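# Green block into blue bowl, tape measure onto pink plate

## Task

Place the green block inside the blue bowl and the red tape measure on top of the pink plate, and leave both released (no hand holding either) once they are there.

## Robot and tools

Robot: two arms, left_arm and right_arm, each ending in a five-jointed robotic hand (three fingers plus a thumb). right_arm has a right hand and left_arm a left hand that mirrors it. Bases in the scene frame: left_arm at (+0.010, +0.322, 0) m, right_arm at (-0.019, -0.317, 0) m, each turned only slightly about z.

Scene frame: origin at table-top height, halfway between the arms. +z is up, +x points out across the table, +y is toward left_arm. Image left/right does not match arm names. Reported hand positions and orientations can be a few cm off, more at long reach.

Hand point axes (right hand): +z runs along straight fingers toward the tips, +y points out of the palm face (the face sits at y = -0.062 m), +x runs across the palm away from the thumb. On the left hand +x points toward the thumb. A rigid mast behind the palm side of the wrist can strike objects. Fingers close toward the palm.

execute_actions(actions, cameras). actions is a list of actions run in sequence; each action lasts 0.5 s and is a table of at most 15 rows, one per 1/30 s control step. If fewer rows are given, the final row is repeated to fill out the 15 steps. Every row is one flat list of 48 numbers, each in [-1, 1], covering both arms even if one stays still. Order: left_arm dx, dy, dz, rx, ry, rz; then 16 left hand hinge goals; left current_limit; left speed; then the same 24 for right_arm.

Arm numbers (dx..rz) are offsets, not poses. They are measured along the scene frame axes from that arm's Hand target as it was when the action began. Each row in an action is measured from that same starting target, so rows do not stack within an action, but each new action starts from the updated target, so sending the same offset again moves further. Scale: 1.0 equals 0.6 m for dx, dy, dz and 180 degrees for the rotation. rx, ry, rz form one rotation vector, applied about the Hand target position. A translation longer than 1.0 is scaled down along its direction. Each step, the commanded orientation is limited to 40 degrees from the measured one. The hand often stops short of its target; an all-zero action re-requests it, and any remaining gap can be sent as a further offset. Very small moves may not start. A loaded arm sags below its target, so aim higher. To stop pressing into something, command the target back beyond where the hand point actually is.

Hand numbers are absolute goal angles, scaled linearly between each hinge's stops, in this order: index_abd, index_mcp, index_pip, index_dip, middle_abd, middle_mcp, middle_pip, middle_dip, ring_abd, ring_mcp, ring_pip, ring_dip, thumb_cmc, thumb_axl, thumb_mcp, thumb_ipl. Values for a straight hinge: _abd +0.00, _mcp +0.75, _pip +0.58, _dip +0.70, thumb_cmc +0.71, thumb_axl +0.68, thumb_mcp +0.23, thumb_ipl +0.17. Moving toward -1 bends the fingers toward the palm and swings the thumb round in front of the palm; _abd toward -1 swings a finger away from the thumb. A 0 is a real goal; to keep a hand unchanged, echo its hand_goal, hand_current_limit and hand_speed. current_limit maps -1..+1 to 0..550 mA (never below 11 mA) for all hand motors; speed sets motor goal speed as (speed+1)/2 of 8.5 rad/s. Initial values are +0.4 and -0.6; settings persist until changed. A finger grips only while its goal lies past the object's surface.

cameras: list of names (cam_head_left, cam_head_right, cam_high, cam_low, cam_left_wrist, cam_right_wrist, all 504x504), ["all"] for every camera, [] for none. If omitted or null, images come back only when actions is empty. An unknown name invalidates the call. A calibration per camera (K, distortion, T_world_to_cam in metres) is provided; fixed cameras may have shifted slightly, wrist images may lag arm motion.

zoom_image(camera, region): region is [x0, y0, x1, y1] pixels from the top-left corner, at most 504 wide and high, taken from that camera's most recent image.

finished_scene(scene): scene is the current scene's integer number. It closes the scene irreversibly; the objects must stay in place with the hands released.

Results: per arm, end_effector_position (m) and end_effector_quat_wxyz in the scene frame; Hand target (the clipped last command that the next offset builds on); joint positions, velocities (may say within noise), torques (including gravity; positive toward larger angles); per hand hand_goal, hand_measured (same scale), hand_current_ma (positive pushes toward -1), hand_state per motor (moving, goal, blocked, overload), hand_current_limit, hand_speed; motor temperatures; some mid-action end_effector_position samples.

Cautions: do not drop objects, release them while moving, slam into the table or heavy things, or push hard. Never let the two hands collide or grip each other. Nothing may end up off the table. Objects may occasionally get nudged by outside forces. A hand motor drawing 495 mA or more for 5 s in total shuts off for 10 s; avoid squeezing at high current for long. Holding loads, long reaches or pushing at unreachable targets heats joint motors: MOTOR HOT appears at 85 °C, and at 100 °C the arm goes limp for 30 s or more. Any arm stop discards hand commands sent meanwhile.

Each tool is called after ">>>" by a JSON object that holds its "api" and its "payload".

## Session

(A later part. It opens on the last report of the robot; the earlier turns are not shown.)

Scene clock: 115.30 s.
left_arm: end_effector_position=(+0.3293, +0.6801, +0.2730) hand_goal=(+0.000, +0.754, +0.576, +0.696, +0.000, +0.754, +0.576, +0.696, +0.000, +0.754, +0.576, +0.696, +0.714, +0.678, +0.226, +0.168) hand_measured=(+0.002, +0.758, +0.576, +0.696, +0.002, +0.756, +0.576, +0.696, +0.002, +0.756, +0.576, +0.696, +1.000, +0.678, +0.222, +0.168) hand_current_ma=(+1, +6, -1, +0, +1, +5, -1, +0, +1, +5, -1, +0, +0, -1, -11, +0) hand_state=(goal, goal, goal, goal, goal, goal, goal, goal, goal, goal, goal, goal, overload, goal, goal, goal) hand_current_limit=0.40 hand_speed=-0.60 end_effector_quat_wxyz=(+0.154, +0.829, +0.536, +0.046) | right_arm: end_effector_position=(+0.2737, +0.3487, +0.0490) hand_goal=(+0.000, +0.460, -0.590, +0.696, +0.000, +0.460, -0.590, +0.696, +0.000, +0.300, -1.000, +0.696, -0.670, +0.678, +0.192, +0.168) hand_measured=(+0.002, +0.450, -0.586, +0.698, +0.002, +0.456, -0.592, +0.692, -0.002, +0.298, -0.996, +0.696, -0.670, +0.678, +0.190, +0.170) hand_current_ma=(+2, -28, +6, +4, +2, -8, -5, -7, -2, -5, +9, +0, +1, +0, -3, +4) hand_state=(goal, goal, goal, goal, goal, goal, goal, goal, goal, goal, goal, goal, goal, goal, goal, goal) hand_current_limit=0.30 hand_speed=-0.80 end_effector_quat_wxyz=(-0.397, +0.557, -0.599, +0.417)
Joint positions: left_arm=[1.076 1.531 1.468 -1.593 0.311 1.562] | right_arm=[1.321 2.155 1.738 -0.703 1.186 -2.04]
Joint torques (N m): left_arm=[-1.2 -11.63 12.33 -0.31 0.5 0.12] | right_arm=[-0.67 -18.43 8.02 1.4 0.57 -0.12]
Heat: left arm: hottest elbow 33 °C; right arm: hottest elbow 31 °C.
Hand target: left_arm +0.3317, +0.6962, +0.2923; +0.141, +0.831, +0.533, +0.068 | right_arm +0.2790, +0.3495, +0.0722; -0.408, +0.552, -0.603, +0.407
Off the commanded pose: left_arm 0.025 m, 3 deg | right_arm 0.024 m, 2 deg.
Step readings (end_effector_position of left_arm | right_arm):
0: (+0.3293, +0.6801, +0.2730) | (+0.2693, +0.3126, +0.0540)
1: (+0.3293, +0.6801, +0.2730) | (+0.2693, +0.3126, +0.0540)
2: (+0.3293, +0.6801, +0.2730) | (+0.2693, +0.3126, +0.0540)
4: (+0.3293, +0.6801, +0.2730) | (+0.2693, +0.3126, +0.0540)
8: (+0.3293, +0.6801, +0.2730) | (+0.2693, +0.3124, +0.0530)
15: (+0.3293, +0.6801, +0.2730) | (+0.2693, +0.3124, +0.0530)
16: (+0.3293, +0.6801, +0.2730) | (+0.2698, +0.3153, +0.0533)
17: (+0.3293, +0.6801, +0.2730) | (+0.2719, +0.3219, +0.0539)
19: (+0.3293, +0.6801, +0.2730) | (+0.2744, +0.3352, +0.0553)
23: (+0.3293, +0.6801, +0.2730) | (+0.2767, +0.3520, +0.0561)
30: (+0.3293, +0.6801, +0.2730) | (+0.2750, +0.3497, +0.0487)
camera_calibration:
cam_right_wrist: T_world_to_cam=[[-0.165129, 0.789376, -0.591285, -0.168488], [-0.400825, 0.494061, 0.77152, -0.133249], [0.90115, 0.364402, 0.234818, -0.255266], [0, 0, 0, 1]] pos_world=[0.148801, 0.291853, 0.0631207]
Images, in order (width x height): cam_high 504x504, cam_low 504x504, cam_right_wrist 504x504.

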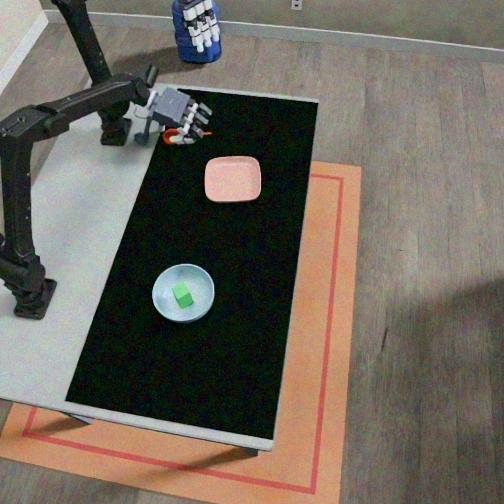

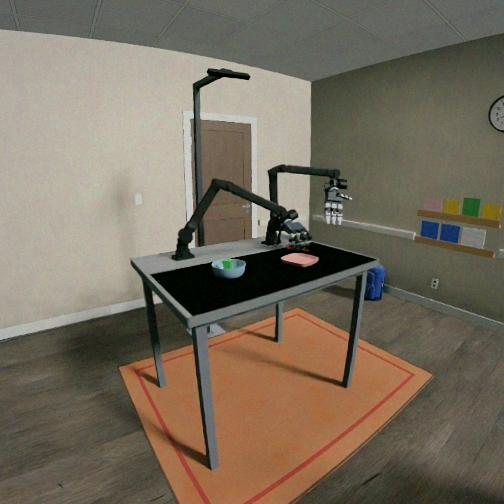

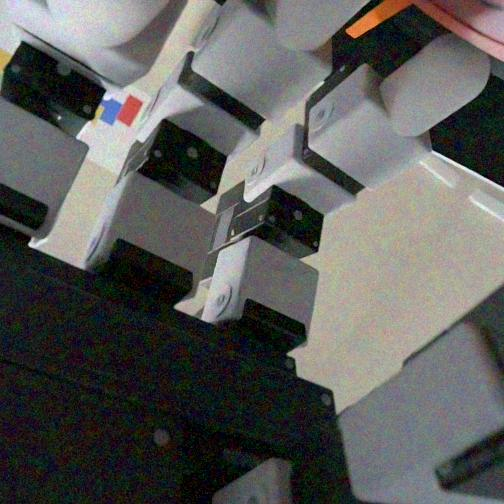

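>>> {"api": "execute_actions", "payload": {"actions": [[[0,0,0,0,0,0,0,0.754,0.576,0.696,0,0.754,0.576,0.696,0,0.754,0.576,0.696,0.714,0.678,0.226,0.168,0.4,-0.6,-0.008,-0.062,0.01,0,0,-0.017,0,0.48,-0.591,0.696,0,0.48,-0.591,0.696,0,0.3,-1,0.696,-0.671,0.677,0.191,0.168,0.3,-0.8]]], "cameras": ["cam_high","cam_low","cam_right_wrist"]}}

>>> {"api": "zoom_image", "payload": {"camera": "cam_high", "region": [150, 110, 220, 180]}}

>>> {"api": "zoom_image", "payload": {"camera": "cam_right_wrist", "region": [254, 0, 504, 200]}}

Scene clock: 117.77 s.
left_arm: end_effector_position=(+0.3293, +0.6801, +0.2730) hand_goal=(+0.000, +0.754, +0.576, +0.696, +0.000, +0.754, +0.576, +0.696, +0.000, +0.754, +0.576, +0.696, +0.714, +0.678, +0.226, +0.168) hand_measured=(+0.002, +0.758, +0.576, +0.696, +0.002, +0.756, +0.576, +0.696, +0.002, +0.756, +0.576, +0.696, +1.000, +0.678, +0.222, +0.168) hand_current_ma=(+1, +6, -1, +0, +1, +5, -1, +0, +1, +5, -1, +0, +0, -1, -11, +0) hand_state=(goal, goal, goal, goal, goal, goal, goal, goal, goal, goal, goal, goal, overload, goal, goal, goal) hand_current_limit=0.40 hand_speed=-0.60 end_effector_quat_wxyz=(+0.154, +0.829, +0.536, +0.046) | right_arm: end_effector_position=(+0.2629, +0.3160, +0.0566) hand_goal=(+0.000, +0.480, -0.590, +0.696, +0.000, +0.480, -0.590, +0.696, +0.000, +0.300, -1.000, +0.696, -0.670, +0.678, +0.192, +0.168) hand_measured=(+0.002, +0.470, -0.588, +0.698, +0.002, +0.470, -0.592, +0.694, -0.002, +0.298, -0.996, +0.696, -0.668, +0.678, +0.192, +0.170) hand_current_ma=(+3, -30, +2, +3, +5, -27, -2, -4, -2, -5, +9, +0, +2, +0, -2, +4) hand_state=(goal, goal, goal, goal, goal, goal, goal, goal, goal, goal, goal, goal, goal, goal, goal, goal) hand_current_limit=0.30 hand_speed=-0.80 end_effector_quat_wxyz=(+0.390, -0.552, +0.606, -0.419)
Joint positions: left_arm=[1.076 1.531 1.468 -1.593 0.311 1.562] | right_arm=[1.326 2.077 1.632 -0.741 1.191 -1.971]
Joint torques (N m): left_arm=[-1.03 -11.81 12.26 -0.32 0.49 0.11] | right_arm=[-0.97 -17.44 8.47 -0.1 1.22 0.21]
Heat: left arm: hottest elbow 33 °C; right arm: hottest elbow 31 °C.
Hand target: left_arm +0.3317, +0.6962, +0.2923; +0.141, +0.831, +0.533, +0.068 | right_arm +0.2742, +0.3123, +0.0782; +0.397, -0.536, +0.617, -0.418
Off the commanded pose: left_arm 0.025 m, 3 deg | right_arm 0.025 m, 2 deg.
Step readings (end_effector_position of left_arm | right_arm):
0: (+0.3293, +0.6801, +0.2730) | (+0.2737, +0.3487, +0.0490)
1: (+0.3293, +0.6801, +0.2730) | (+0.2728, +0.3447, +0.0470)
2: (+0.3293, +0.6801, +0.2730) | (+0.2713, +0.3381, +0.0465)
4: (+0.3293, +0.6801, +0.2730) | (+0.2658, +0.3232, +0.0495)
8: (+0.3293, +0.6801, +0.2730) | (+0.2628, +0.3152, +0.0554)
15: (+0.3293, +0.6801, +0.2730) | (+0.2629, +0.3160, +0.0566)
camera_calibration:
cam_right_wrist: T_world_to_cam=[[-0.152279, 0.792517, -0.590531, -0.144406], [-0.385681, 0.502477, 0.7738, -0.133952], [0.909979, 0.34559, 0.229142, -0.231497], [0, 0, 0, 1]] pos_world=[0.137004, 0.261755, 0.0714212]
Images, in order (width x height): cam_high 504x504, cam_low 504x504, cam_right_wrist 504x504.

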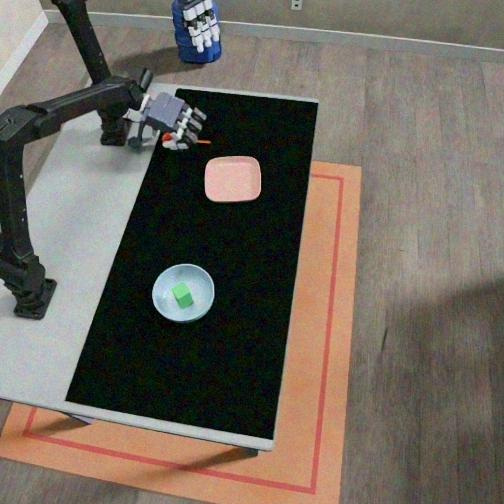

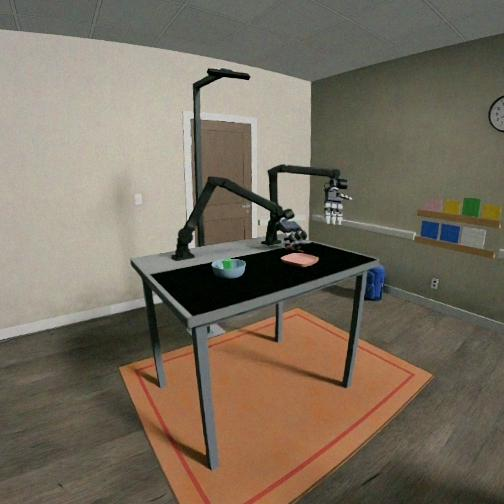

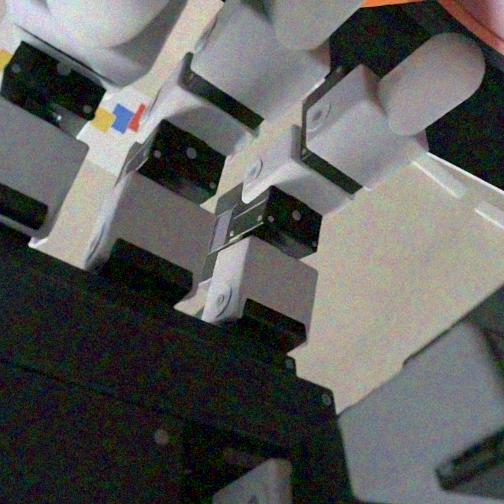

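Scaled by 7.200 from the camera's 504x504 image, which has a finer 720x720 frame.

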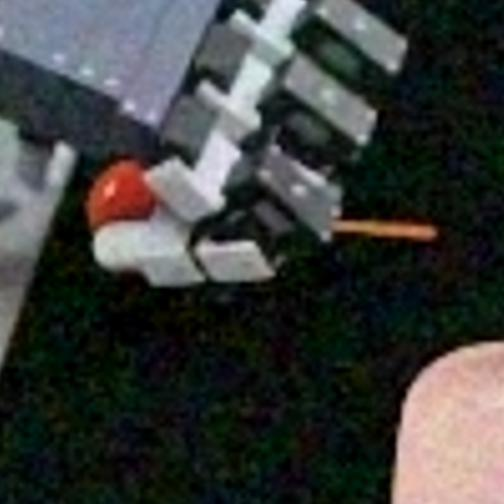

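Scaled by 2.016 from the camera's 504x504 image, which has a finer 720x720 frame.

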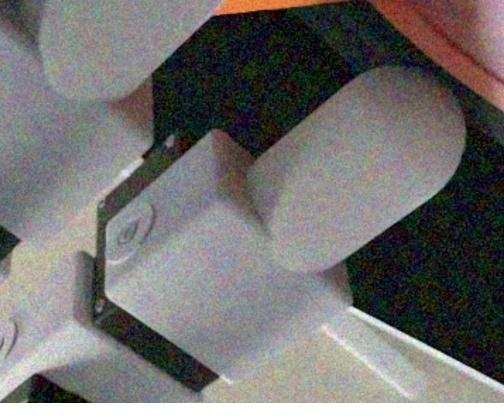

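>>> {"api": "execute_actions", "payload": {"actions": [[[0,0,0,0,0,0,0,0.754,0.576,0.696,0,0.754,0.576,0.696,0,0.754,0.576,0.696,0.714,0.678,0.226,0.168,0.4,-0.6,0.01,-0.022,-0.003,0,0,0,0,0.48,-0.591,0.696,0,0.48,-0.591,0.696,0,0.3,-1,0.696,-0.671,0.677,0.191,0.168,0.3,-0.8]]], "cameras": ["cam_high","cam_low","cam_right_wrist"]}}

>>> {"api": "zoom_image", "payload": {"camera": "cam_high", "region": [150, 110, 220, 180]}}

>>> {"api": "zoom_image", "payload": {"camera": "cam_right_wrist", "region": [254, 0, 504, 200]}}

Scene clock: 119.73 s.
left_arm: end_effector_position=(+0.3293, +0.6801, +0.2730) hand_goal=(+0.000, +0.754, +0.576, +0.696, +0.000, +0.754, +0.576, +0.696, +0.000, +0.754, +0.576, +0.696, +0.714, +0.678, +0.226, +0.168) hand_measured=(+0.002, +0.758, +0.576, +0.696, +0.002, +0.756, +0.576, +0.696, +0.002, +0.756, +0.576, +0.696, +1.000, +0.678, +0.222, +0.168) hand_current_ma=(+1, +6, -1, +0, +1, +5, -1, +0, +1, +5, -1, +0, +0, -1, -11, +0) hand_state=(goal, goal, goal, goal, goal, goal, goal, goal, goal, goal, goal, goal, overload, goal, goal, goal) hand_current_limit=0.40 hand_speed=-0.60 end_effector_quat_wxyz=(+0.154, +0.829, +0.536, +0.046) | right_arm: end_effector_position=(+0.2783, +0.2925, +0.0482) hand_goal=(+0.000, +0.480, -0.590, +0.696, +0.000, +0.480, -0.590, +0.696, +0.000, +0.300, -1.000, +0.696, -0.670, +0.678, +0.192, +0.168) hand_measured=(+0.002, +0.470, -0.592, +0.696, +0.002, +0.470, -0.592, +0.694, -0.002, +0.298, -0.996, +0.696, -0.668, +0.678, +0.192, +0.170) hand_current_ma=(+3, -27, -3, -1, +5, -27, -2, -4, -2, -5, +9, +0, +3, +0, -1, +4) hand_state=(goal, goal, goal, goal, goal, goal, goal, goal, goal, goal, goal, goal, goal, goal, goal, goal) hand_current_limit=0.30 hand_speed=-0.80 end_effector_quat_wxyz=(+0.377, -0.547, +0.611, -0.430)
Joint positions: left_arm=[1.076 1.531 1.468 -1.593 0.311 1.562] | right_arm=[1.295 2.058 1.58 -0.724 1.191 -1.974]
Joint torques (N m): left_arm=[-1.38 -11.28 12.19 -0.32 0.48 0.14] | right_arm=[-0.21 -17.73 8.21 1.57 0.94 -0.1]
Heat: left arm: hottest elbow 33 °C; right arm: hottest elbow 31 °C.
Hand target: left_arm +0.3317, +0.6962, +0.2923; +0.141, +0.831, +0.533, +0.068 | right_arm +0.2802, +0.2991, +0.0764; +0.397, -0.536, +0.617, -0.418
Off the commanded pose: left_arm 0.025 m, 3 deg | right_arm 0.029 m, 3 deg.
Step readings (end_effector_position of left_arm | right_arm):
0: (+0.3293, +0.6801, +0.2730) | (+0.2629, +0.3160, +0.0566)
1: (+0.3293, +0.6801, +0.2730) | (+0.2635, +0.3141, +0.0553)
2: (+0.3293, +0.6801, +0.2730) | (+0.2629, +0.3116, +0.0542)
4: (+0.3293, +0.6801, +0.2730) | (+0.2632, +0.3038, +0.0514)
8: (+0.3293, +0.6801, +0.2730) | (+0.2677, +0.2965, +0.0479)
15: (+0.3293, +0.6801, +0.2730) | (+0.2755, +0.2939, +0.0482)
camera_calibration:
cam_right_wrist: T_world_to_cam=[[-0.131691, 0.784939, -0.605416, -0.131103], [-0.367066, 0.528708, 0.76533, -0.122221], [0.920826, 0.323015, 0.218498, -0.231355], [0, 0, 0, 1]] pos_world=[0.150909, 0.242258, 0.0647186]
Images, in order (width x height): cam_high 504x504, cam_low 504x504, cam_right_wrist 504x504.

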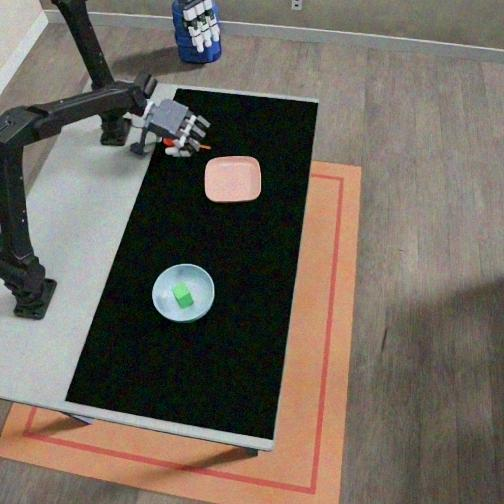

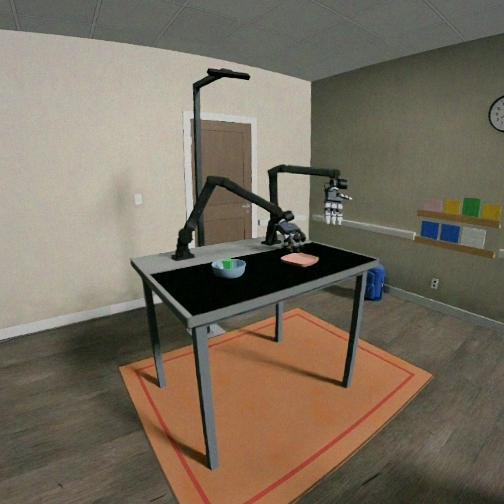

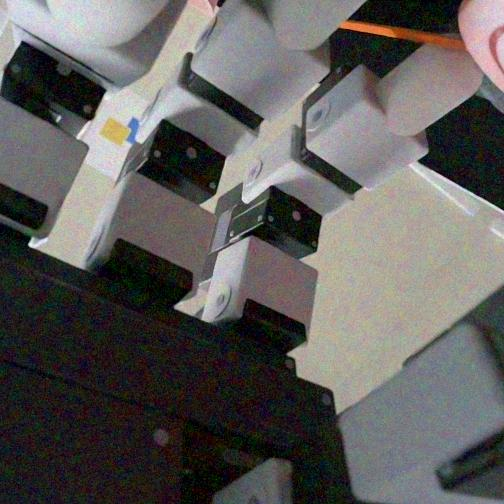

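Scaled by 7.200 from the camera's 504x504 image, which has a finer 720x720 frame.

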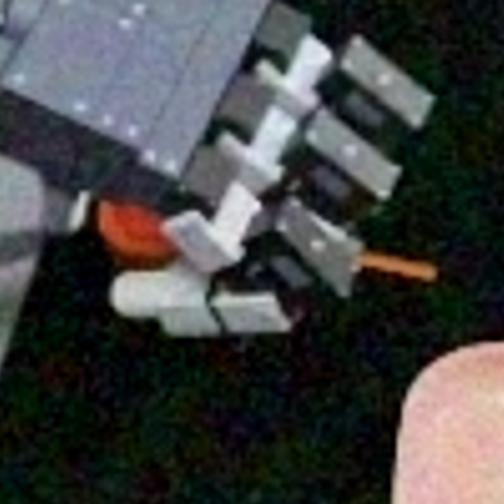

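Scaled by 2.016 from the camera's 504x504 image, which has a finer 720x720 frame.

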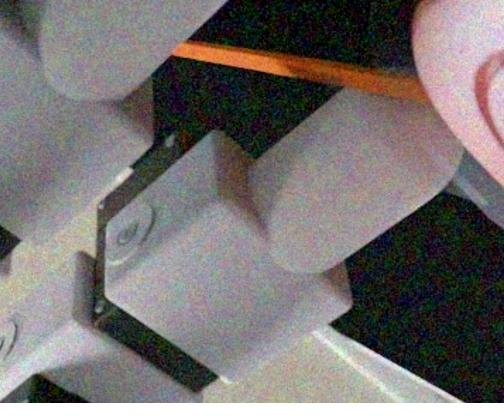

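>>> {"api": "execute_actions", "payload": {"actions": [[[0,0,0,0,0,0,0,0.754,0.576,0.696,0,0.754,0.576,0.696,0,0.754,0.576,0.696,0.714,0.678,0.226,0.168,0.4,-0.6,0,0,0,0,0,0,0,0.34,-0.591,0.696,0,0.34,-0.591,0.696,0,0.3,-1,0.696,-0.671,0.677,0.17,0.168,0.2,-0.75]],[[0,0,0,0,0,0,0,0.754,0.576,0.696,0,0.754,0.576,0.696,0,0.754,0.576,0.696,0.714,0.678,0.226,0.168,0.4,-0.6,0,0,0,0,0,0,0,0.24,-0.591,0.696,0,0.24,-0.591,0.696,0,0.3,-1,0.696,-0.671,0.677,0.12,0.168,0.1,-0.85]]], "cameras": ["cam_high","cam_low","cam_right_wrist"]}}

>>> {"api": "zoom_image", "payload": {"camera": "cam_high", "region": [150, 110, 220, 180]}}

>>> {"api": "zoom_image", "payload": {"camera": "cam_right_wrist", "region": [254, 0, 504, 200]}}

Scene clock: 122.47 s.
left_arm: end_effector_position=(+0.3293, +0.6801, +0.2730) hand_goal=(+0.000, +0.754, +0.576, +0.696, +0.000, +0.754, +0.576, +0.696, +0.000, +0.754, +0.576, +0.696, +0.714, +0.678, +0.226, +0.168) hand_measured=(+0.002, +0.758, +0.576, +0.696, +0.002, +0.756, +0.576, +0.696, +0.002, +0.756, +0.576, +0.696, +1.000, +0.678, +0.222, +0.168) hand_current_ma=(+1, +6, -1, +0, +1, +5, -1, +0, +1, +5, -1, +0, +0, -1, -11, +0) hand_state=(goal, goal, goal, goal, goal, goal, goal, goal, goal, goal, goal, goal, overload, goal, goal, goal) hand_current_limit=0.40 hand_speed=-0.60 end_effector_quat_wxyz=(+0.154, +0.829, +0.536, +0.046) | right_arm: end_effector_position=(+0.2783, +0.2926, +0.0492) hand_goal=(+0.000, +0.240, -0.590, +0.696, +0.000, +0.240, -0.590, +0.696, +0.000, +0.300, -1.000, +0.696, -0.670, +0.678, +0.120, +0.168) hand_measured=(+0.002, +0.406, -0.568, +0.706, +0.002, +0.240, -0.590, +0.694, -0.002, +0.298, -0.996, +0.696, -0.680, +0.678, +0.188, +0.184) hand_current_ma=(+3, +302, +68, +24, +5, -1, -1, -4, -2, -5, +9, +0, -24, +0, +303, +59) hand_state=(goal, blocked, blocked, goal, goal, goal, goal, goal, goal, goal, goal, goal, goal, goal, blocked, goal) hand_current_limit=0.10 hand_speed=-0.85 end_effector_quat_wxyz=(+0.378, -0.547, +0.611, -0.429)
Joint positions: left_arm=[1.076 1.531 1.468 -1.593 0.311 1.562] | right_arm=[1.295 2.057 1.58 -0.724 1.191 -1.974]
Joint torques (N m): left_arm=[-1.14 -11.99 12.19 -0.36 0.49 0.14] | right_arm=[-0.79 -17.73 8.27 1.58 0.95 -0.06]
Heat: left arm: hottest elbow 33 °C; right arm: hottest elbow 31 °C.
Hand target: left_arm +0.3317, +0.6962, +0.2923; +0.141, +0.831, +0.533, +0.068 | right_arm +0.2802, +0.2991, +0.0764; +0.397, -0.536, +0.617, -0.418
Off the commanded pose: left_arm 0.025 m, 3 deg | right_arm 0.028 m, 3 deg.
Step readings (end_effector_position of left_arm | right_arm):
0: (+0.3293, +0.6801, +0.2730) | (+0.2783, +0.2925, +0.0482)
1: (+0.3293, +0.6801, +0.2730) | (+0.2783, +0.2925, +0.0482)
2: (+0.3293, +0.6801, +0.2730) | (+0.2783, +0.2925, +0.0482)
4: (+0.3293, +0.6801, +0.2730) | (+0.2783, +0.2925, +0.0482)
8: (+0.3293, +0.6801, +0.2730) | (+0.2783, +0.2926, +0.0492)
15: (+0.3293, +0.6801, +0.2730) | (+0.2783, +0.2926, +0.0492)
16: (+0.3293, +0.6801, +0.2730) | (+0.2783, +0.2926, +0.0492)
17: (+0.3293, +0.6801, +0.2730) | (+0.2783, +0.2926, +0.0492)
19: (+0.3293, +0.6801, +0.2730) | (+0.2783, +0.2926, +0.0492)
23: (+0.3293, +0.6801, +0.2730) | (+0.2783, +0.2926, +0.0492)
30: (+0.3293, +0.6801, +0.2730) | (+0.2783, +0.2926, +0.0492)
camera_calibration:
cam_right_wrist: T_world_to_cam=[[-0.131454, 0.785852, -0.604282, -0.131028], [-0.36738, 0.527548, 0.76598, -0.122601], [0.920734, 0.322692, 0.219358, -0.231526], [0, 0, 0, 1]] pos_world=[0.150909, 0.242358, 0.0655188]
Images, in order (width x height): cam_high 504x504, cam_low 504x504, cam_right_wrist 504x504.

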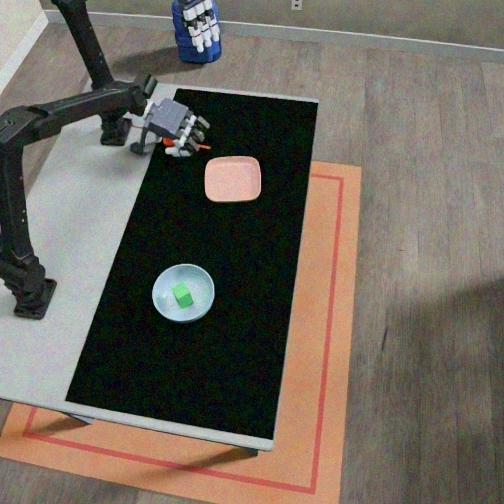

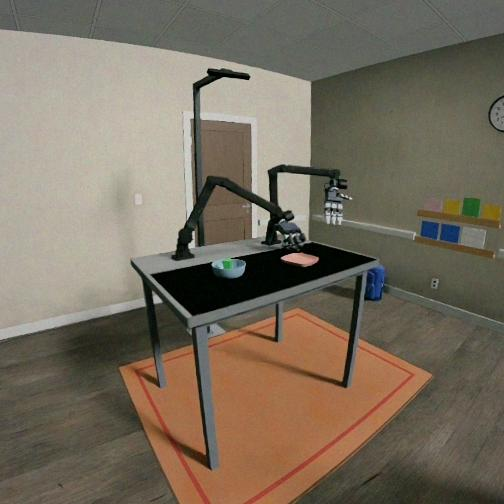

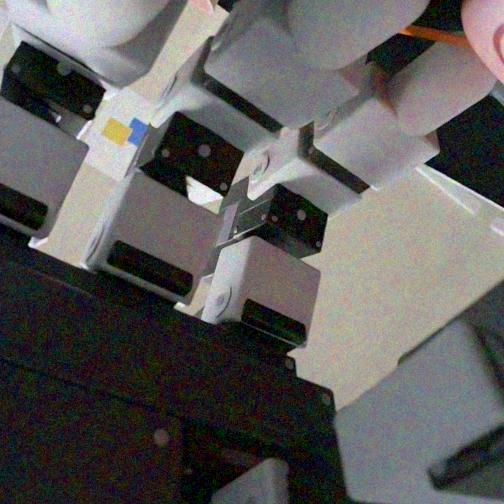

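Scaled by 7.200 from the camera's 504x504 image, which has a finer 720x720 frame.

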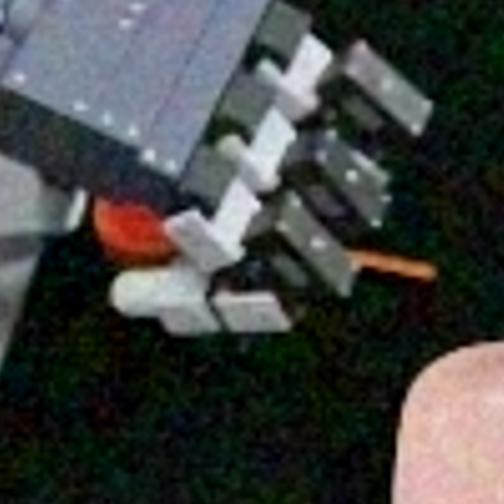

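Scaled by 2.016 from the camera's 504x504 image, which has a finer 720x720 frame.

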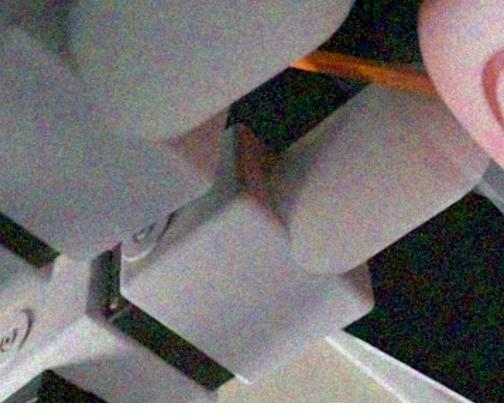

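>>> {"api": "execute_actions", "payload": {"actions": [[[0,0,0,0,0,0,0,0.754,0.576,0.696,0,0.754,0.576,0.696,0,0.754,0.576,0.696,0.714,0.678,0.226,0.168,0.4,-0.6,0,0,0,0,0,0,0,0.47,-0.591,0.696,0,0.47,-0.591,0.696,0,0.3,-1,0.696,-0.671,0.677,0.21,0.168,0.3,-0.7]],[[0,0,0,0,0,0,0,0.754,0.576,0.696,0,0.754,0.576,0.696,0,0.754,0.576,0.696,0.714,0.678,0.226,0.168,0.4,-0.6,0,0.036,-0.002,0,0,0,0,0.47,-0.591,0.696,0,0.47,-0.591,0.696,0,0.3,-1,0.696,-0.671,0.677,0.21,0.168,0.3,-0.7]]], "cameras": ["cam_high","cam_low","cam_right_wrist"]}}

>>> {"api": "zoom_image", "payload": {"camera": "cam_high", "region": [150, 110, 220, 180]}}

>>> {"api": "zoom_image", "payload": {"camera": "cam_right_wrist", "region": [254, 0, 504, 200]}}

Scene clock: 124.87 s.
left_arm: end_effector_position=(+0.3293, +0.6801, +0.2730) hand_goal=(+0.000, +0.754, +0.576, +0.696, +0.000, +0.754, +0.576, +0.696, +0.000, +0.754, +0.576, +0.696, +0.714, +0.678, +0.226, +0.168) hand_measured=(+0.002, +0.758, +0.576, +0.696, +0.002, +0.756, +0.576, +0.696, +0.002, +0.756, +0.576, +0.696, +1.000, +0.678, +0.222, +0.168) hand_current_ma=(+1, +6, -1, +0, +1, +5, -1, +0, +1, +5, -1, +0, +0, -1, -11, +0) hand_state=(goal, goal, goal, goal, goal, goal, goal, goal, goal, goal, goal, goal, overload, goal, goal, goal) hand_current_limit=0.40 hand_speed=-0.60 end_effector_quat_wxyz=(+0.154, +0.829, +0.536, +0.046) | right_arm: end_effector_position=(+0.2794, +0.2965, +0.0536) hand_goal=(+0.000, +0.470, -0.590, +0.696, +0.000, +0.470, -0.590, +0.696, +0.000, +0.300, -1.000, +0.696, -0.670, +0.678, +0.210, +0.168) hand_measured=(+0.002, +0.458, -0.586, +0.698, +0.002, +0.458, -0.590, +0.694, -0.002, +0.298, -0.996, +0.696, -0.672, +0.678, +0.208, +0.170) hand_current_ma=(+3, -32, +10, +6, +5, -34, -1, -4, -2, -5, +9, +0, -4, +0, -6, +4) hand_state=(goal, goal, goal, goal, goal, goal, goal, goal, goal, goal, goal, goal, goal, goal, goal, goal) hand_current_limit=0.30 hand_speed=-0.70 end_effector_quat_wxyz=(+0.381, -0.545, +0.613, -0.427)
Joint positions: left_arm=[1.076 1.531 1.468 -1.593 0.311 1.562] | right_arm=[1.295 2.057 1.59 -0.724 1.191 -1.974]
Joint torques (N m): left_arm=[-0.91 -12.04 12.21 -0.08 0.49 0.14] | right_arm=[0.32 -14.62 13.9 -0.12 1.04 0.08]
Heat: left arm: hottest elbow 33 °C; right arm: hottest elbow 31 °C.
Hand target: left_arm +0.3317, +0.6962, +0.2923; +0.141, +0.831, +0.533, +0.068 | right_arm +0.2802, +0.3207, +0.0752; +0.397, -0.536, +0.617, -0.418
Off the commanded pose: left_arm 0.025 m, 3 deg | right_arm 0.032 m, 2 deg.
Step readings (end_effector_position of left_arm | right_arm):
0: (+0.3293, +0.6801, +0.2730) | (+0.2783, +0.2926, +0.0492)
1: (+0.3293, +0.6801, +0.2730) | (+0.2783, +0.2926, +0.0492)
2: (+0.3293, +0.6801, +0.2730) | (+0.2783, +0.2926, +0.0492)
4: (+0.3293, +0.6801, +0.2730) | (+0.2783, +0.2926, +0.0492)
8: (+0.3293, +0.6801, +0.2730) | (+0.2783, +0.2926, +0.0492)
15: (+0.3293, +0.6801, +0.2730) | (+0.2783, +0.2926, +0.0492)
16: (+0.3293, +0.6801, +0.2730) | (+0.2783, +0.2926, +0.0492)
17: (+0.3293, +0.6801, +0.2730) | (+0.2785, +0.2931, +0.0498)
19: (+0.3293, +0.6801, +0.2730) | (+0.2788, +0.2943, +0.0511)
23: (+0.3293, +0.6801, +0.2730) | (+0.2794, +0.2965, +0.0536)
30: (+0.3293, +0.6801, +0.2730) | (+0.2794, +0.2965, +0.0536)
camera_calibration:
cam_right_wrist: T_world_to_cam=[[-0.129776, 0.792066, -0.596481, -0.134077], [-0.369493, 0.519609, 0.770377, -0.124911], [0.920127, 0.320372, 0.22523, -0.234275], [0, 0, 0, 1]] pos_world=[0.152009, 0.246158, 0.0690201]
Images, in order (width x height): cam_high 504x504, cam_low 504x504, cam_right_wrist 504x504.

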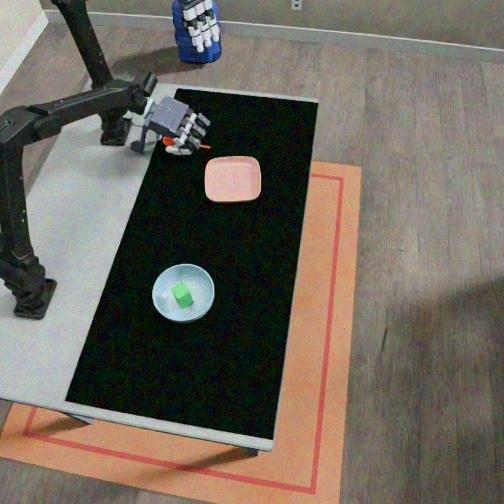

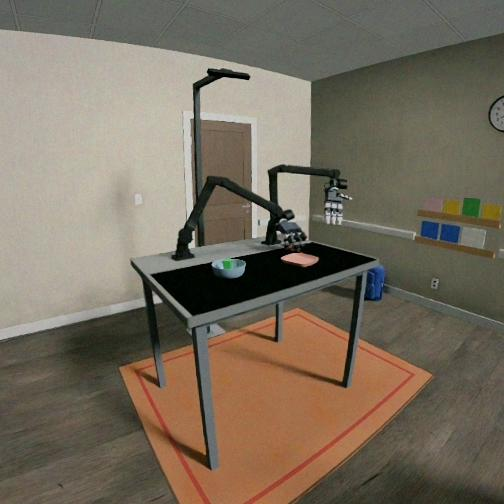

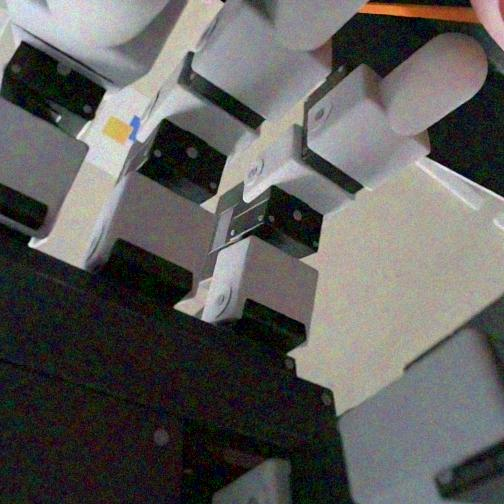

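Scaled by 7.200 from the camera's 504x504 image, which has a finer 720x720 frame.

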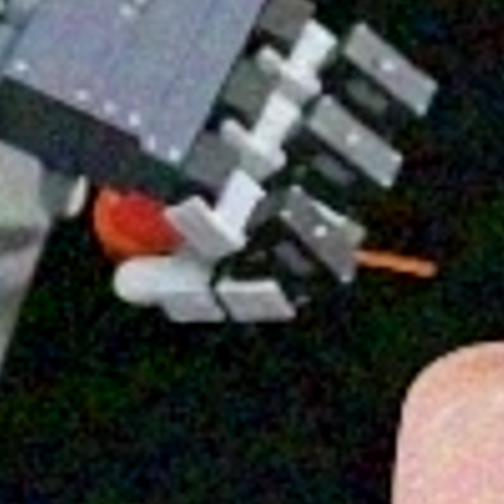

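Scaled by 2.016 from the camera's 504x504 image, which has a finer 720x720 frame.

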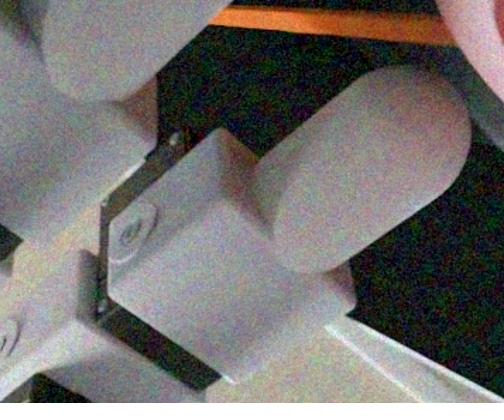

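>>> {"api": "execute_actions", "payload": {"actions": [[[0,0,0,0,0,0,0,0.754,0.576,0.696,0,0.754,0.576,0.696,0,0.754,0.576,0.696,0.714,0.678,0.226,0.168,0.4,-0.6,-0.005,0.016,-0.004,0,0,0,0,0.47,-0.591,0.696,0,0.47,-0.591,0.696,0,0.3,-1,0.696,-0.671,0.677,0.21,0.168,0.3,-0.7]]], "cameras": ["cam_high","cam_low","cam_right_wrist"]}}

>>> {"api": "zoom_image", "payload": {"camera": "cam_high", "region": [150, 110, 220, 180]}}

>>> {"api": "zoom_image", "payload": {"camera": "cam_right_wrist", "region": [254, 0, 504, 200]}}

Scene clock: 125.93 s.
left_arm: end_effector_position=(+0.3293, +0.6801, +0.2730) hand_goal=(+0.000, +0.754, +0.576, +0.696, +0.000, +0.754, +0.576, +0.696, +0.000, +0.754, +0.576, +0.696, +0.714, +0.678, +0.226, +0.168) hand_measured=(+0.002, +0.758, +0.576, +0.696, +0.002, +0.756, +0.576, +0.696, +0.002, +0.756, +0.576, +0.696, +1.000, +0.678, +0.222, +0.168) hand_current_ma=(+1, +6, -1, +0, +1, +5, -1, +0, +1, +5, -1, +0, +0, -1, -11, +0) hand_state=(goal, goal, goal, goal, goal, goal, goal, goal, goal, goal, goal, goal, overload, goal, goal, goal) hand_current_limit=0.40 hand_speed=-0.60 end_effector_quat_wxyz=(+0.154, +0.829, +0.536, +0.046) | right_arm: end_effector_position=(+0.2800, +0.3029, +0.0512) hand_goal=(+0.000, +0.470, -0.590, +0.696, +0.000, +0.470, -0.590, +0.696, +0.000, +0.300, -1.000, +0.696, -0.670, +0.678, +0.210, +0.168) hand_measured=(+0.002, +0.458, -0.586, +0.698, +0.002, +0.458, -0.590, +0.694, -0.002, +0.298, -0.996, +0.696, -0.672, +0.678, +0.208, +0.170) hand_current_ma=(+3, -31, +10, +6, +5, -34, -1, -4, -2, -5, +9, +0, -3, +0, -6, +4) hand_state=(goal, goal, goal, goal, goal, goal, goal, goal, goal, goal, goal, goal, goal, goal, goal, goal) hand_current_limit=0.30 hand_speed=-0.70 end_effector_quat_wxyz=(+0.376, -0.548, +0.611, -0.430)
Joint positions: left_arm=[1.076 1.531 1.468 -1.593 0.311 1.562] | right_arm=[1.297 2.081 1.629 -0.758 1.191 -1.968]
Joint torques (N m): left_arm=[-0.97 -11.58 12.19 -0.25 0.5 0.16] | right_arm=[0.73 -14.27 14.09 -0.1 1.23 0.16]
Heat: left arm: hottest elbow 33 °C; right arm: hottest elbow 31 °C.
Hand target: left_arm +0.3317, +0.6962, +0.2923; +0.141, +0.831, +0.533, +0.068 | right_arm +0.2772, +0.3304, +0.0728; +0.397, -0.536, +0.617, -0.418
Off the commanded pose: left_arm 0.025 m, 3 deg | right_arm 0.035 m, 3 deg.
Step readings (end_effector_position of left_arm | right_arm):
0: (+0.3293, +0.6801, +0.2730) | (+0.2794, +0.2965, +0.0536)
1: (+0.3293, +0.6801, +0.2730) | (+0.2795, +0.2969, +0.0536)
2: (+0.3293, +0.6801, +0.2730) | (+0.2798, +0.2979, +0.0533)
4: (+0.3293, +0.6801, +0.2730) | (+0.2807, +0.3015, +0.0541)
8: (+0.3293, +0.6801, +0.2730) | (+0.2812, +0.3035, +0.0525)
15: (+0.3293, +0.6801, +0.2730) | (+0.2800, +0.3030, +0.0512)
camera_calibration:
cam_right_wrist: T_world_to_cam=[[-0.131822, 0.784364, -0.606133, -0.137048], [-0.365711, 0.529852, 0.765188, -0.130137], [0.921346, 0.322538, 0.217004, -0.236901], [0, 0, 0, 1]] pos_world=[0.152609, 0.252858, 0.0679185]
Images, in order (width x height): cam_high 504x504, cam_low 504x504, cam_right_wrist 504x504.

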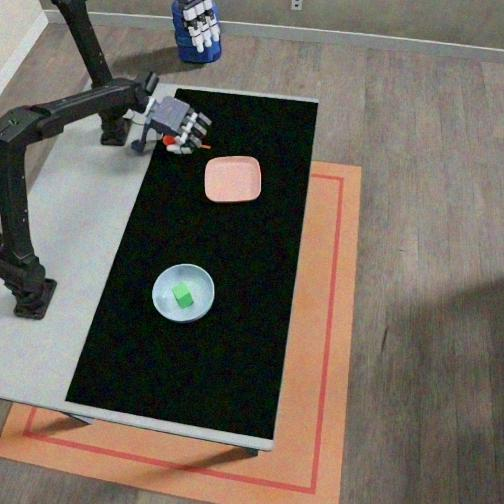

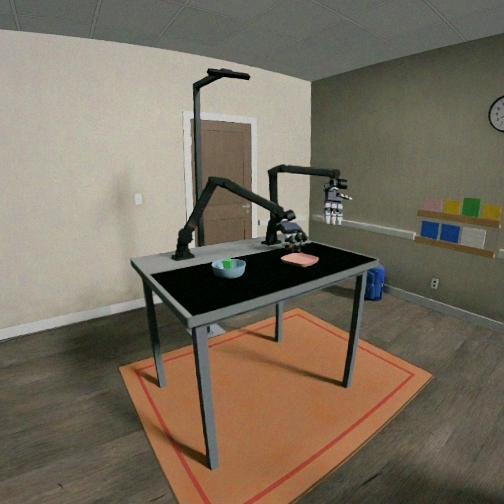

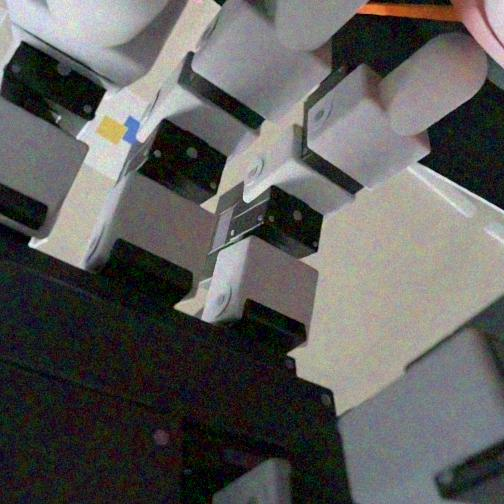

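Scaled by 7.200 from the camera's 504x504 image, which has a finer 720x720 frame.

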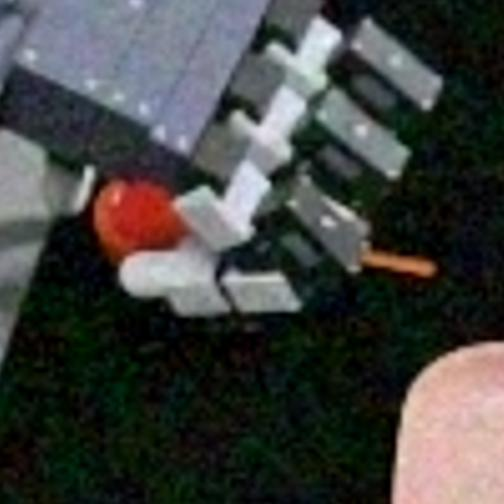

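Scaled by 2.016 from the camera's 504x504 image, which has a finer 720x720 frame.

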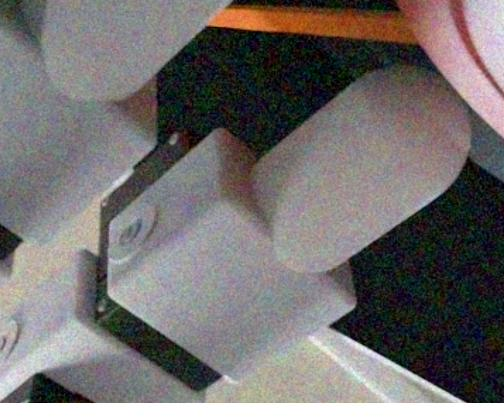

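>>> {"api": "execute_actions", "payload": {"actions": [[[0,0,0,0,0,0,0,0.754,0.576,0.696,0,0.754,0.576,0.696,0,0.754,0.576,0.696,0.714,0.678,0.226,0.168,0.4,-0.6,0,0,0,0,0,0,0,0.38,-0.591,0.696,0,0.38,-0.591,0.696,0,0.3,-1,0.696,-0.671,0.677,0.14,0.168,0.1,-0.75]],[[0,0,0,0,0,0,0,0.754,0.576,0.696,0,0.754,0.576,0.696,0,0.754,0.576,0.696,0.714,0.678,0.226,0.168,0.4,-0.6,0,0,0,0,0,0,0,0.28,-0.591,0.696,0,0.28,-0.591,0.696,0,0.3,-1,0.696,-0.671,0.677,0.06,0.168,0.1,-0.85]]], "cameras": ["cam_high","cam_low","cam_right_wrist"]}}

>>> {"api": "zoom_image", "payload": {"camera": "cam_high", "region": [150, 110, 220, 180]}}

>>> {"api": "zoom_image", "payload": {"camera": "cam_right_wrist", "region": [254, 0, 504, 200]}}

Scene clock: 127.60 s.
left_arm: end_effector_position=(+0.3293, +0.6801, +0.2730) hand_goal=(+0.000, +0.754, +0.576, +0.696, +0.000, +0.754, +0.576, +0.696, +0.000, +0.754, +0.576, +0.696, +0.714, +0.678, +0.226, +0.168) hand_measured=(+0.002, +0.758, +0.576, +0.696, +0.002, +0.756, +0.576, +0.696, +0.002, +0.756, +0.576, +0.696, +1.000, +0.678, +0.222, +0.168) hand_current_ma=(+1, +6, -1, +0, +1, +5, -1, +0, +1, +5, -1, +0, +0, -1, -11, +0) hand_state=(goal, goal, goal, goal, goal, goal, goal, goal, goal, goal, goal, goal, overload, goal, goal, goal) hand_current_limit=0.40 hand_speed=-0.60 end_effector_quat_wxyz=(+0.154, +0.829, +0.536, +0.046) | right_arm: end_effector_position=(+0.2792, +0.3040, +0.0518) hand_goal=(+0.000, +0.280, -0.590, +0.696, +0.000, +0.280, -0.590, +0.696, +0.000, +0.300, -1.000, +0.696, -0.670, +0.678, +0.060, +0.168) hand_measured=(+0.004, +0.322, -0.578, +0.700, -0.004, +0.322, -0.578, +0.700, -0.002, +0.298, -0.996, +0.696, -0.670, +0.678, +0.132, +0.186) hand_current_ma=(+6, +148, +34, +11, -5, +155, +30, +10, -2, -5, +9, +0, -1, +0, +302, +71) hand_state=(goal, blocked, goal, goal, goal, blocked, goal, goal, goal, goal, goal, goal, goal, goal, blocked, goal) hand_current_limit=0.10 hand_speed=-0.85 end_effector_quat_wxyz=(+0.378, -0.548, +0.611, -0.429)
Joint positions: left_arm=[1.076 1.531 1.468 -1.593 0.311 1.562] | right_arm=[1.298 2.081 1.63 -0.758 1.191 -1.967]
Joint torques (N m): left_arm=[-0.91 -11.4 12.33 -0.24 0.51 0.15] | right_arm=[0.38 -14.21 13.91 -0.25 1.15 0.13]
Heat: left arm: hottest elbow 33 °C; right arm: hottest elbow 31 °C.
Hand target: left_arm +0.3317, +0.6962, +0.2923; +0.141, +0.831, +0.533, +0.068 | right_arm +0.2772, +0.3304, +0.0728; +0.397, -0.536, +0.617, -0.418
Off the commanded pose: left_arm 0.025 m, 3 deg | right_arm 0.034 m, 3 deg.
Step readings (end_effector_position of left_arm | right_arm):
0: (+0.3293, +0.6801, +0.2730) | (+0.2800, +0.3029, +0.0512)
1: (+0.3293, +0.6801, +0.2730) | (+0.2800, +0.3029, +0.0512)
2: (+0.3293, +0.6801, +0.2730) | (+0.2800, +0.3029, +0.0512)
4: (+0.3293, +0.6801, +0.2730) | (+0.2800, +0.3029, +0.0512)
8: (+0.3293, +0.6801, +0.2730) | (+0.2800, +0.3030, +0.0512)
15: (+0.3293, +0.6801, +0.2730) | (+0.2800, +0.3030, +0.0512)
16: (+0.3293, +0.6801, +0.2730) | (+0.2800, +0.3030, +0.0512)
17: (+0.3293, +0.6801, +0.2730) | (+0.2800, +0.3030, +0.0512)
19: (+0.3293, +0.6801, +0.2730) | (+0.2800, +0.3030, +0.0512)
23: (+0.3293, +0.6801, +0.2730) | (+0.2792, +0.3040, +0.0518)
30: (+0.3293, +0.6801, +0.2730) | (+0.2792, +0.3040, +0.0518)
camera_calibration:
cam_right_wrist: T_world_to_cam=[[-0.132399, 0.785689, -0.604288, -0.137978], [-0.366804, 0.527536, 0.766264, -0.130496], [0.920829, 0.323108, 0.218348, -0.236791], [0, 0, 0, 1]] pos_world=[0.151909, 0.253758, 0.0683188]
Images, in order (width x height): cam_high 504x504, cam_low 504x504, cam_right_wrist 504x504.

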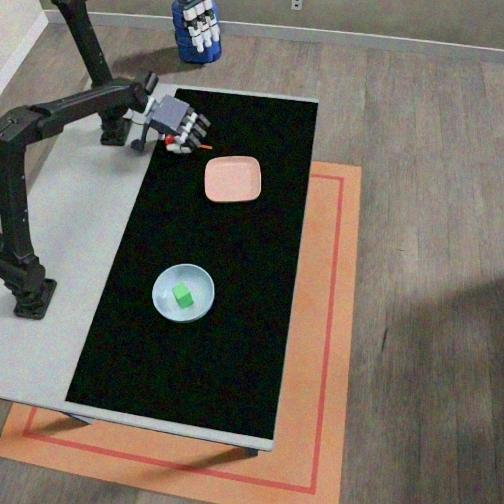

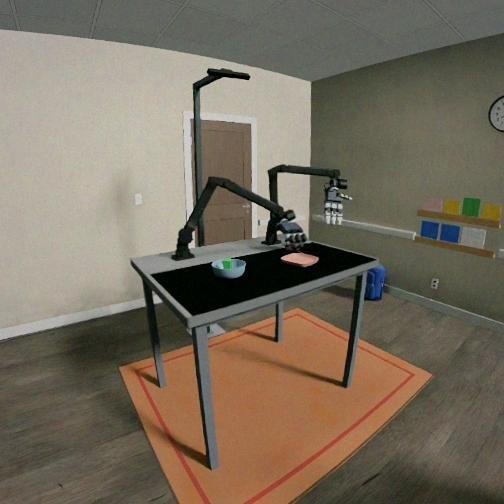

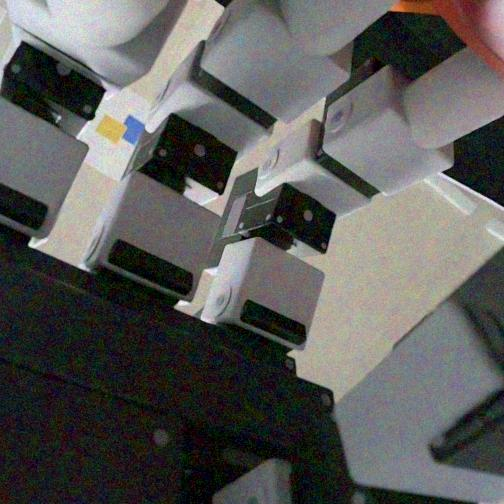

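Scaled by 7.200 from the camera's 504x504 image, which has a finer 720x720 frame.

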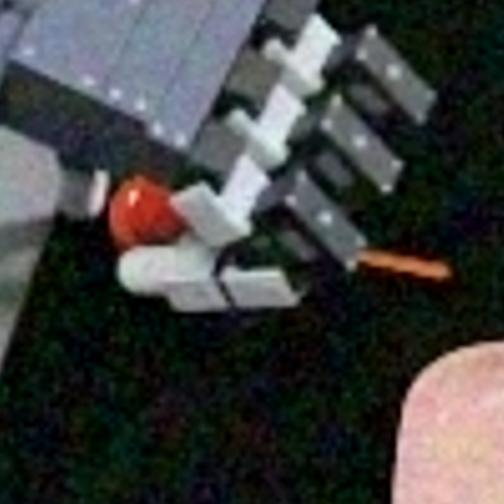

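Scaled by 2.016 from the camera's 504x504 image, which has a finer 720x720 frame.

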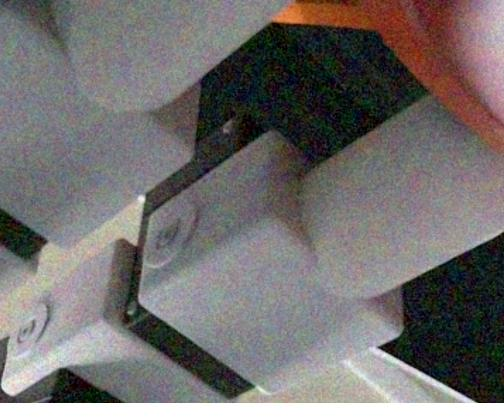

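>>> {"api": "execute_actions", "payload": {"actions": [[[0,0,0,0,0,0,0,0.754,0.576,0.696,0,0.754,0.576,0.696,0,0.754,0.576,0.696,0.714,0.678,0.226,0.168,0.4,-0.6,0,0,0,0,0,0,0,0.18,-0.591,0.696,0,0.18,-0.591,0.696,0,0.3,-1,0.696,-0.671,0.677,-0.1,0.168,0.4,-0.85]],[[0,0,0,0,0,0,0,0.754,0.576,0.696,0,0.754,0.576,0.696,0,0.754,0.576,0.696,0.714,0.678,0.226,0.168,0.4,-0.6,0,0,0.06,0,0,0,0,0.18,-0.591,0.696,0,0.18,-0.591,0.696,0,0.3,-1,0.696,-0.671,0.677,-0.1,0.168,0.4,-0.85]]], "cameras": ["cam_high","cam_low"]}}

>>> {"api": "zoom_image", "payload": {"camera": "cam_high", "region": [150, 90, 240, 180]}}

>>> {"api": "zoom_image", "payload": {"camera": "cam_low", "region": [260, 210, 320, 270]}}

Scene clock: 130.07 s.
left_arm: end_effector_position=(+0.3293, +0.6801, +0.2730) hand_goal=(+0.000, +0.754, +0.576, +0.696, +0.000, +0.754, +0.576, +0.696, +0.000, +0.754, +0.576, +0.696, +0.714, +0.678, +0.226, +0.168) hand_measured=(+0.002, +0.758, +0.576, +0.696, +0.002, +0.756, +0.576, +0.696, +0.002, +0.756, +0.576, +0.696, +1.000, +0.678, +0.222, +0.168) hand_current_ma=(+1, +6, -1, +0, +1, +5, -1, +0, +1, +5, -1, +0, +0, -1, -11, +0) hand_state=(goal, goal, goal, goal, goal, goal, goal, goal, goal, goal, goal, goal, overload, goal, goal, goal) hand_current_limit=0.40 hand_speed=-0.60 end_effector_quat_wxyz=(+0.154, +0.829, +0.536, +0.046) | right_arm: end_effector_position=(+0.2793, +0.3004, +0.0619) hand_goal=(+0.000, +0.180, -0.590, +0.696, +0.000, +0.180, -0.590, +0.696, +0.000, +0.300, -1.000, +0.696, -0.670, +0.678, -0.100, +0.168) hand_measured=(+0.004, +0.286, -0.560, +0.710, -0.004, +0.286, -0.564, +0.710, -0.002, +0.298, -0.996, +0.696, -0.668, +0.678, +0.130, +0.208) hand_current_ma=(+9, +385, +91, +35, -8, +385, +80, +35, -2, -6, +9, +0, +6, +0, +385, +185) hand_state=(goal, blocked, blocked, goal, goal, blocked, blocked, goal, goal, goal, goal, goal, goal, goal, blocked, blocked) hand_current_limit=0.40 hand_speed=-0.85 end_effector_quat_wxyz=(+0.362, -0.557, +0.605, -0.439)
Joint positions: left_arm=[1.076 1.531 1.468 -1.593 0.311 1.562] | right_arm=[1.297 2.081 1.667 -0.838 1.191 -1.966]
Joint torques (N m): left_arm=[-1.14 -11.22 12.26 -0.35 0.51 0.14] | right_arm=[0.56 -16.73 14.3 -0.08 1.16 0.22]
Heat: left arm: hottest elbow 33 °C; right arm: hottest elbow 31 °C.
Hand target: left_arm +0.3317, +0.6962, +0.2923; +0.141, +0.831, +0.533, +0.068 | right_arm +0.2772, +0.3304, +0.1088; -0.397, +0.536, -0.617, +0.418
Off the commanded pose: left_arm 0.025 m, 3 deg | right_arm 0.056 m, 5 deg.
Step readings (end_effector_position of left_arm | right_arm):
0: (+0.3293, +0.6801, +0.2730) | (+0.2792, +0.3040, +0.0518)
1: (+0.3293, +0.6801, +0.2730) | (+0.2792, +0.3040, +0.0518)
2: (+0.3293, +0.6801, +0.2730) | (+0.2792, +0.3040, +0.0518)
4: (+0.3293, +0.6801, +0.2730) | (+0.2792, +0.3040, +0.0518)
8: (+0.3293, +0.6801, +0.2730) | (+0.2802, +0.3036, +0.0518)
15: (+0.3293, +0.6801, +0.2730) | (+0.2802, +0.3036, +0.0518)
16: (+0.3293, +0.6801, +0.2730) | (+0.2800, +0.3029, +0.0530)
17: (+0.3293, +0.6801, +0.2730) | (+0.2795, +0.3013, +0.0538)
19: (+0.3293, +0.6801, +0.2730) | (+0.2791, +0.2996, +0.0561)
23: (+0.3293, +0.6801, +0.2730) | (+0.2793, +0.3005, +0.0605)
30: (+0.3293, +0.6801, +0.2730) | (+0.2793, +0.3005, +0.0619)
Images, in order (width x height): cam_high 504x504, cam_low 504x504.

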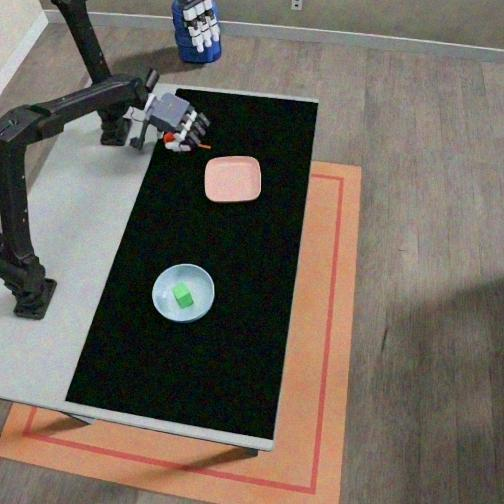

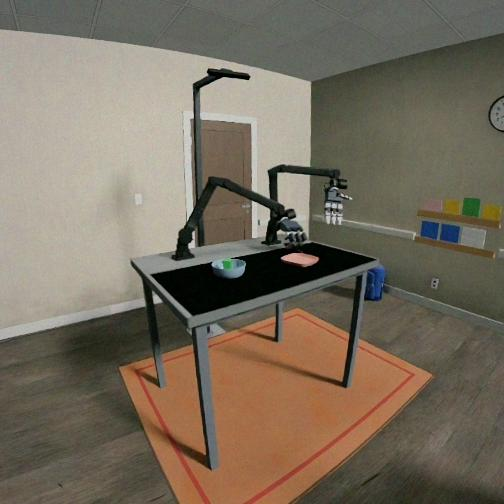

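Scaled by 5.600 from the camera's 504x504 image, which has a finer 720x720 frame.

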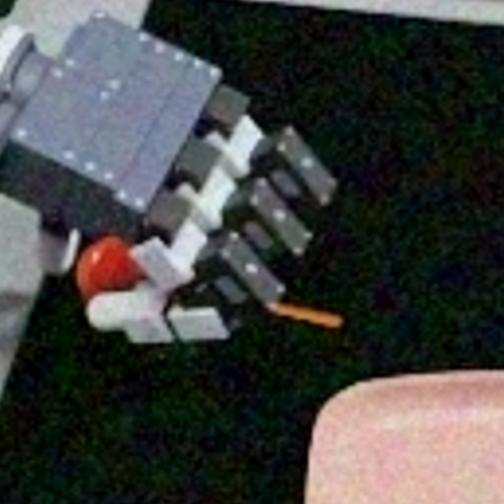

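Scaled by 8.400 from the camera's 504x504 image, which has a finer 720x720 frame.

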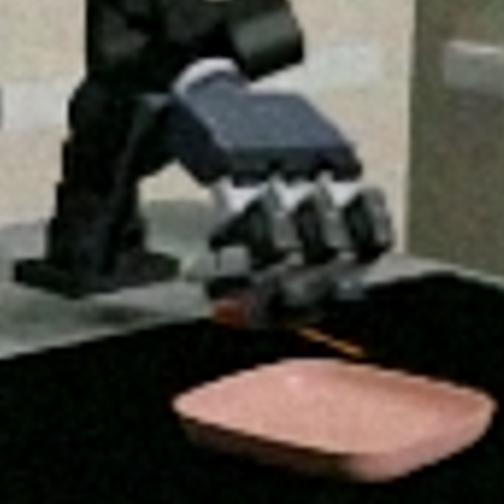

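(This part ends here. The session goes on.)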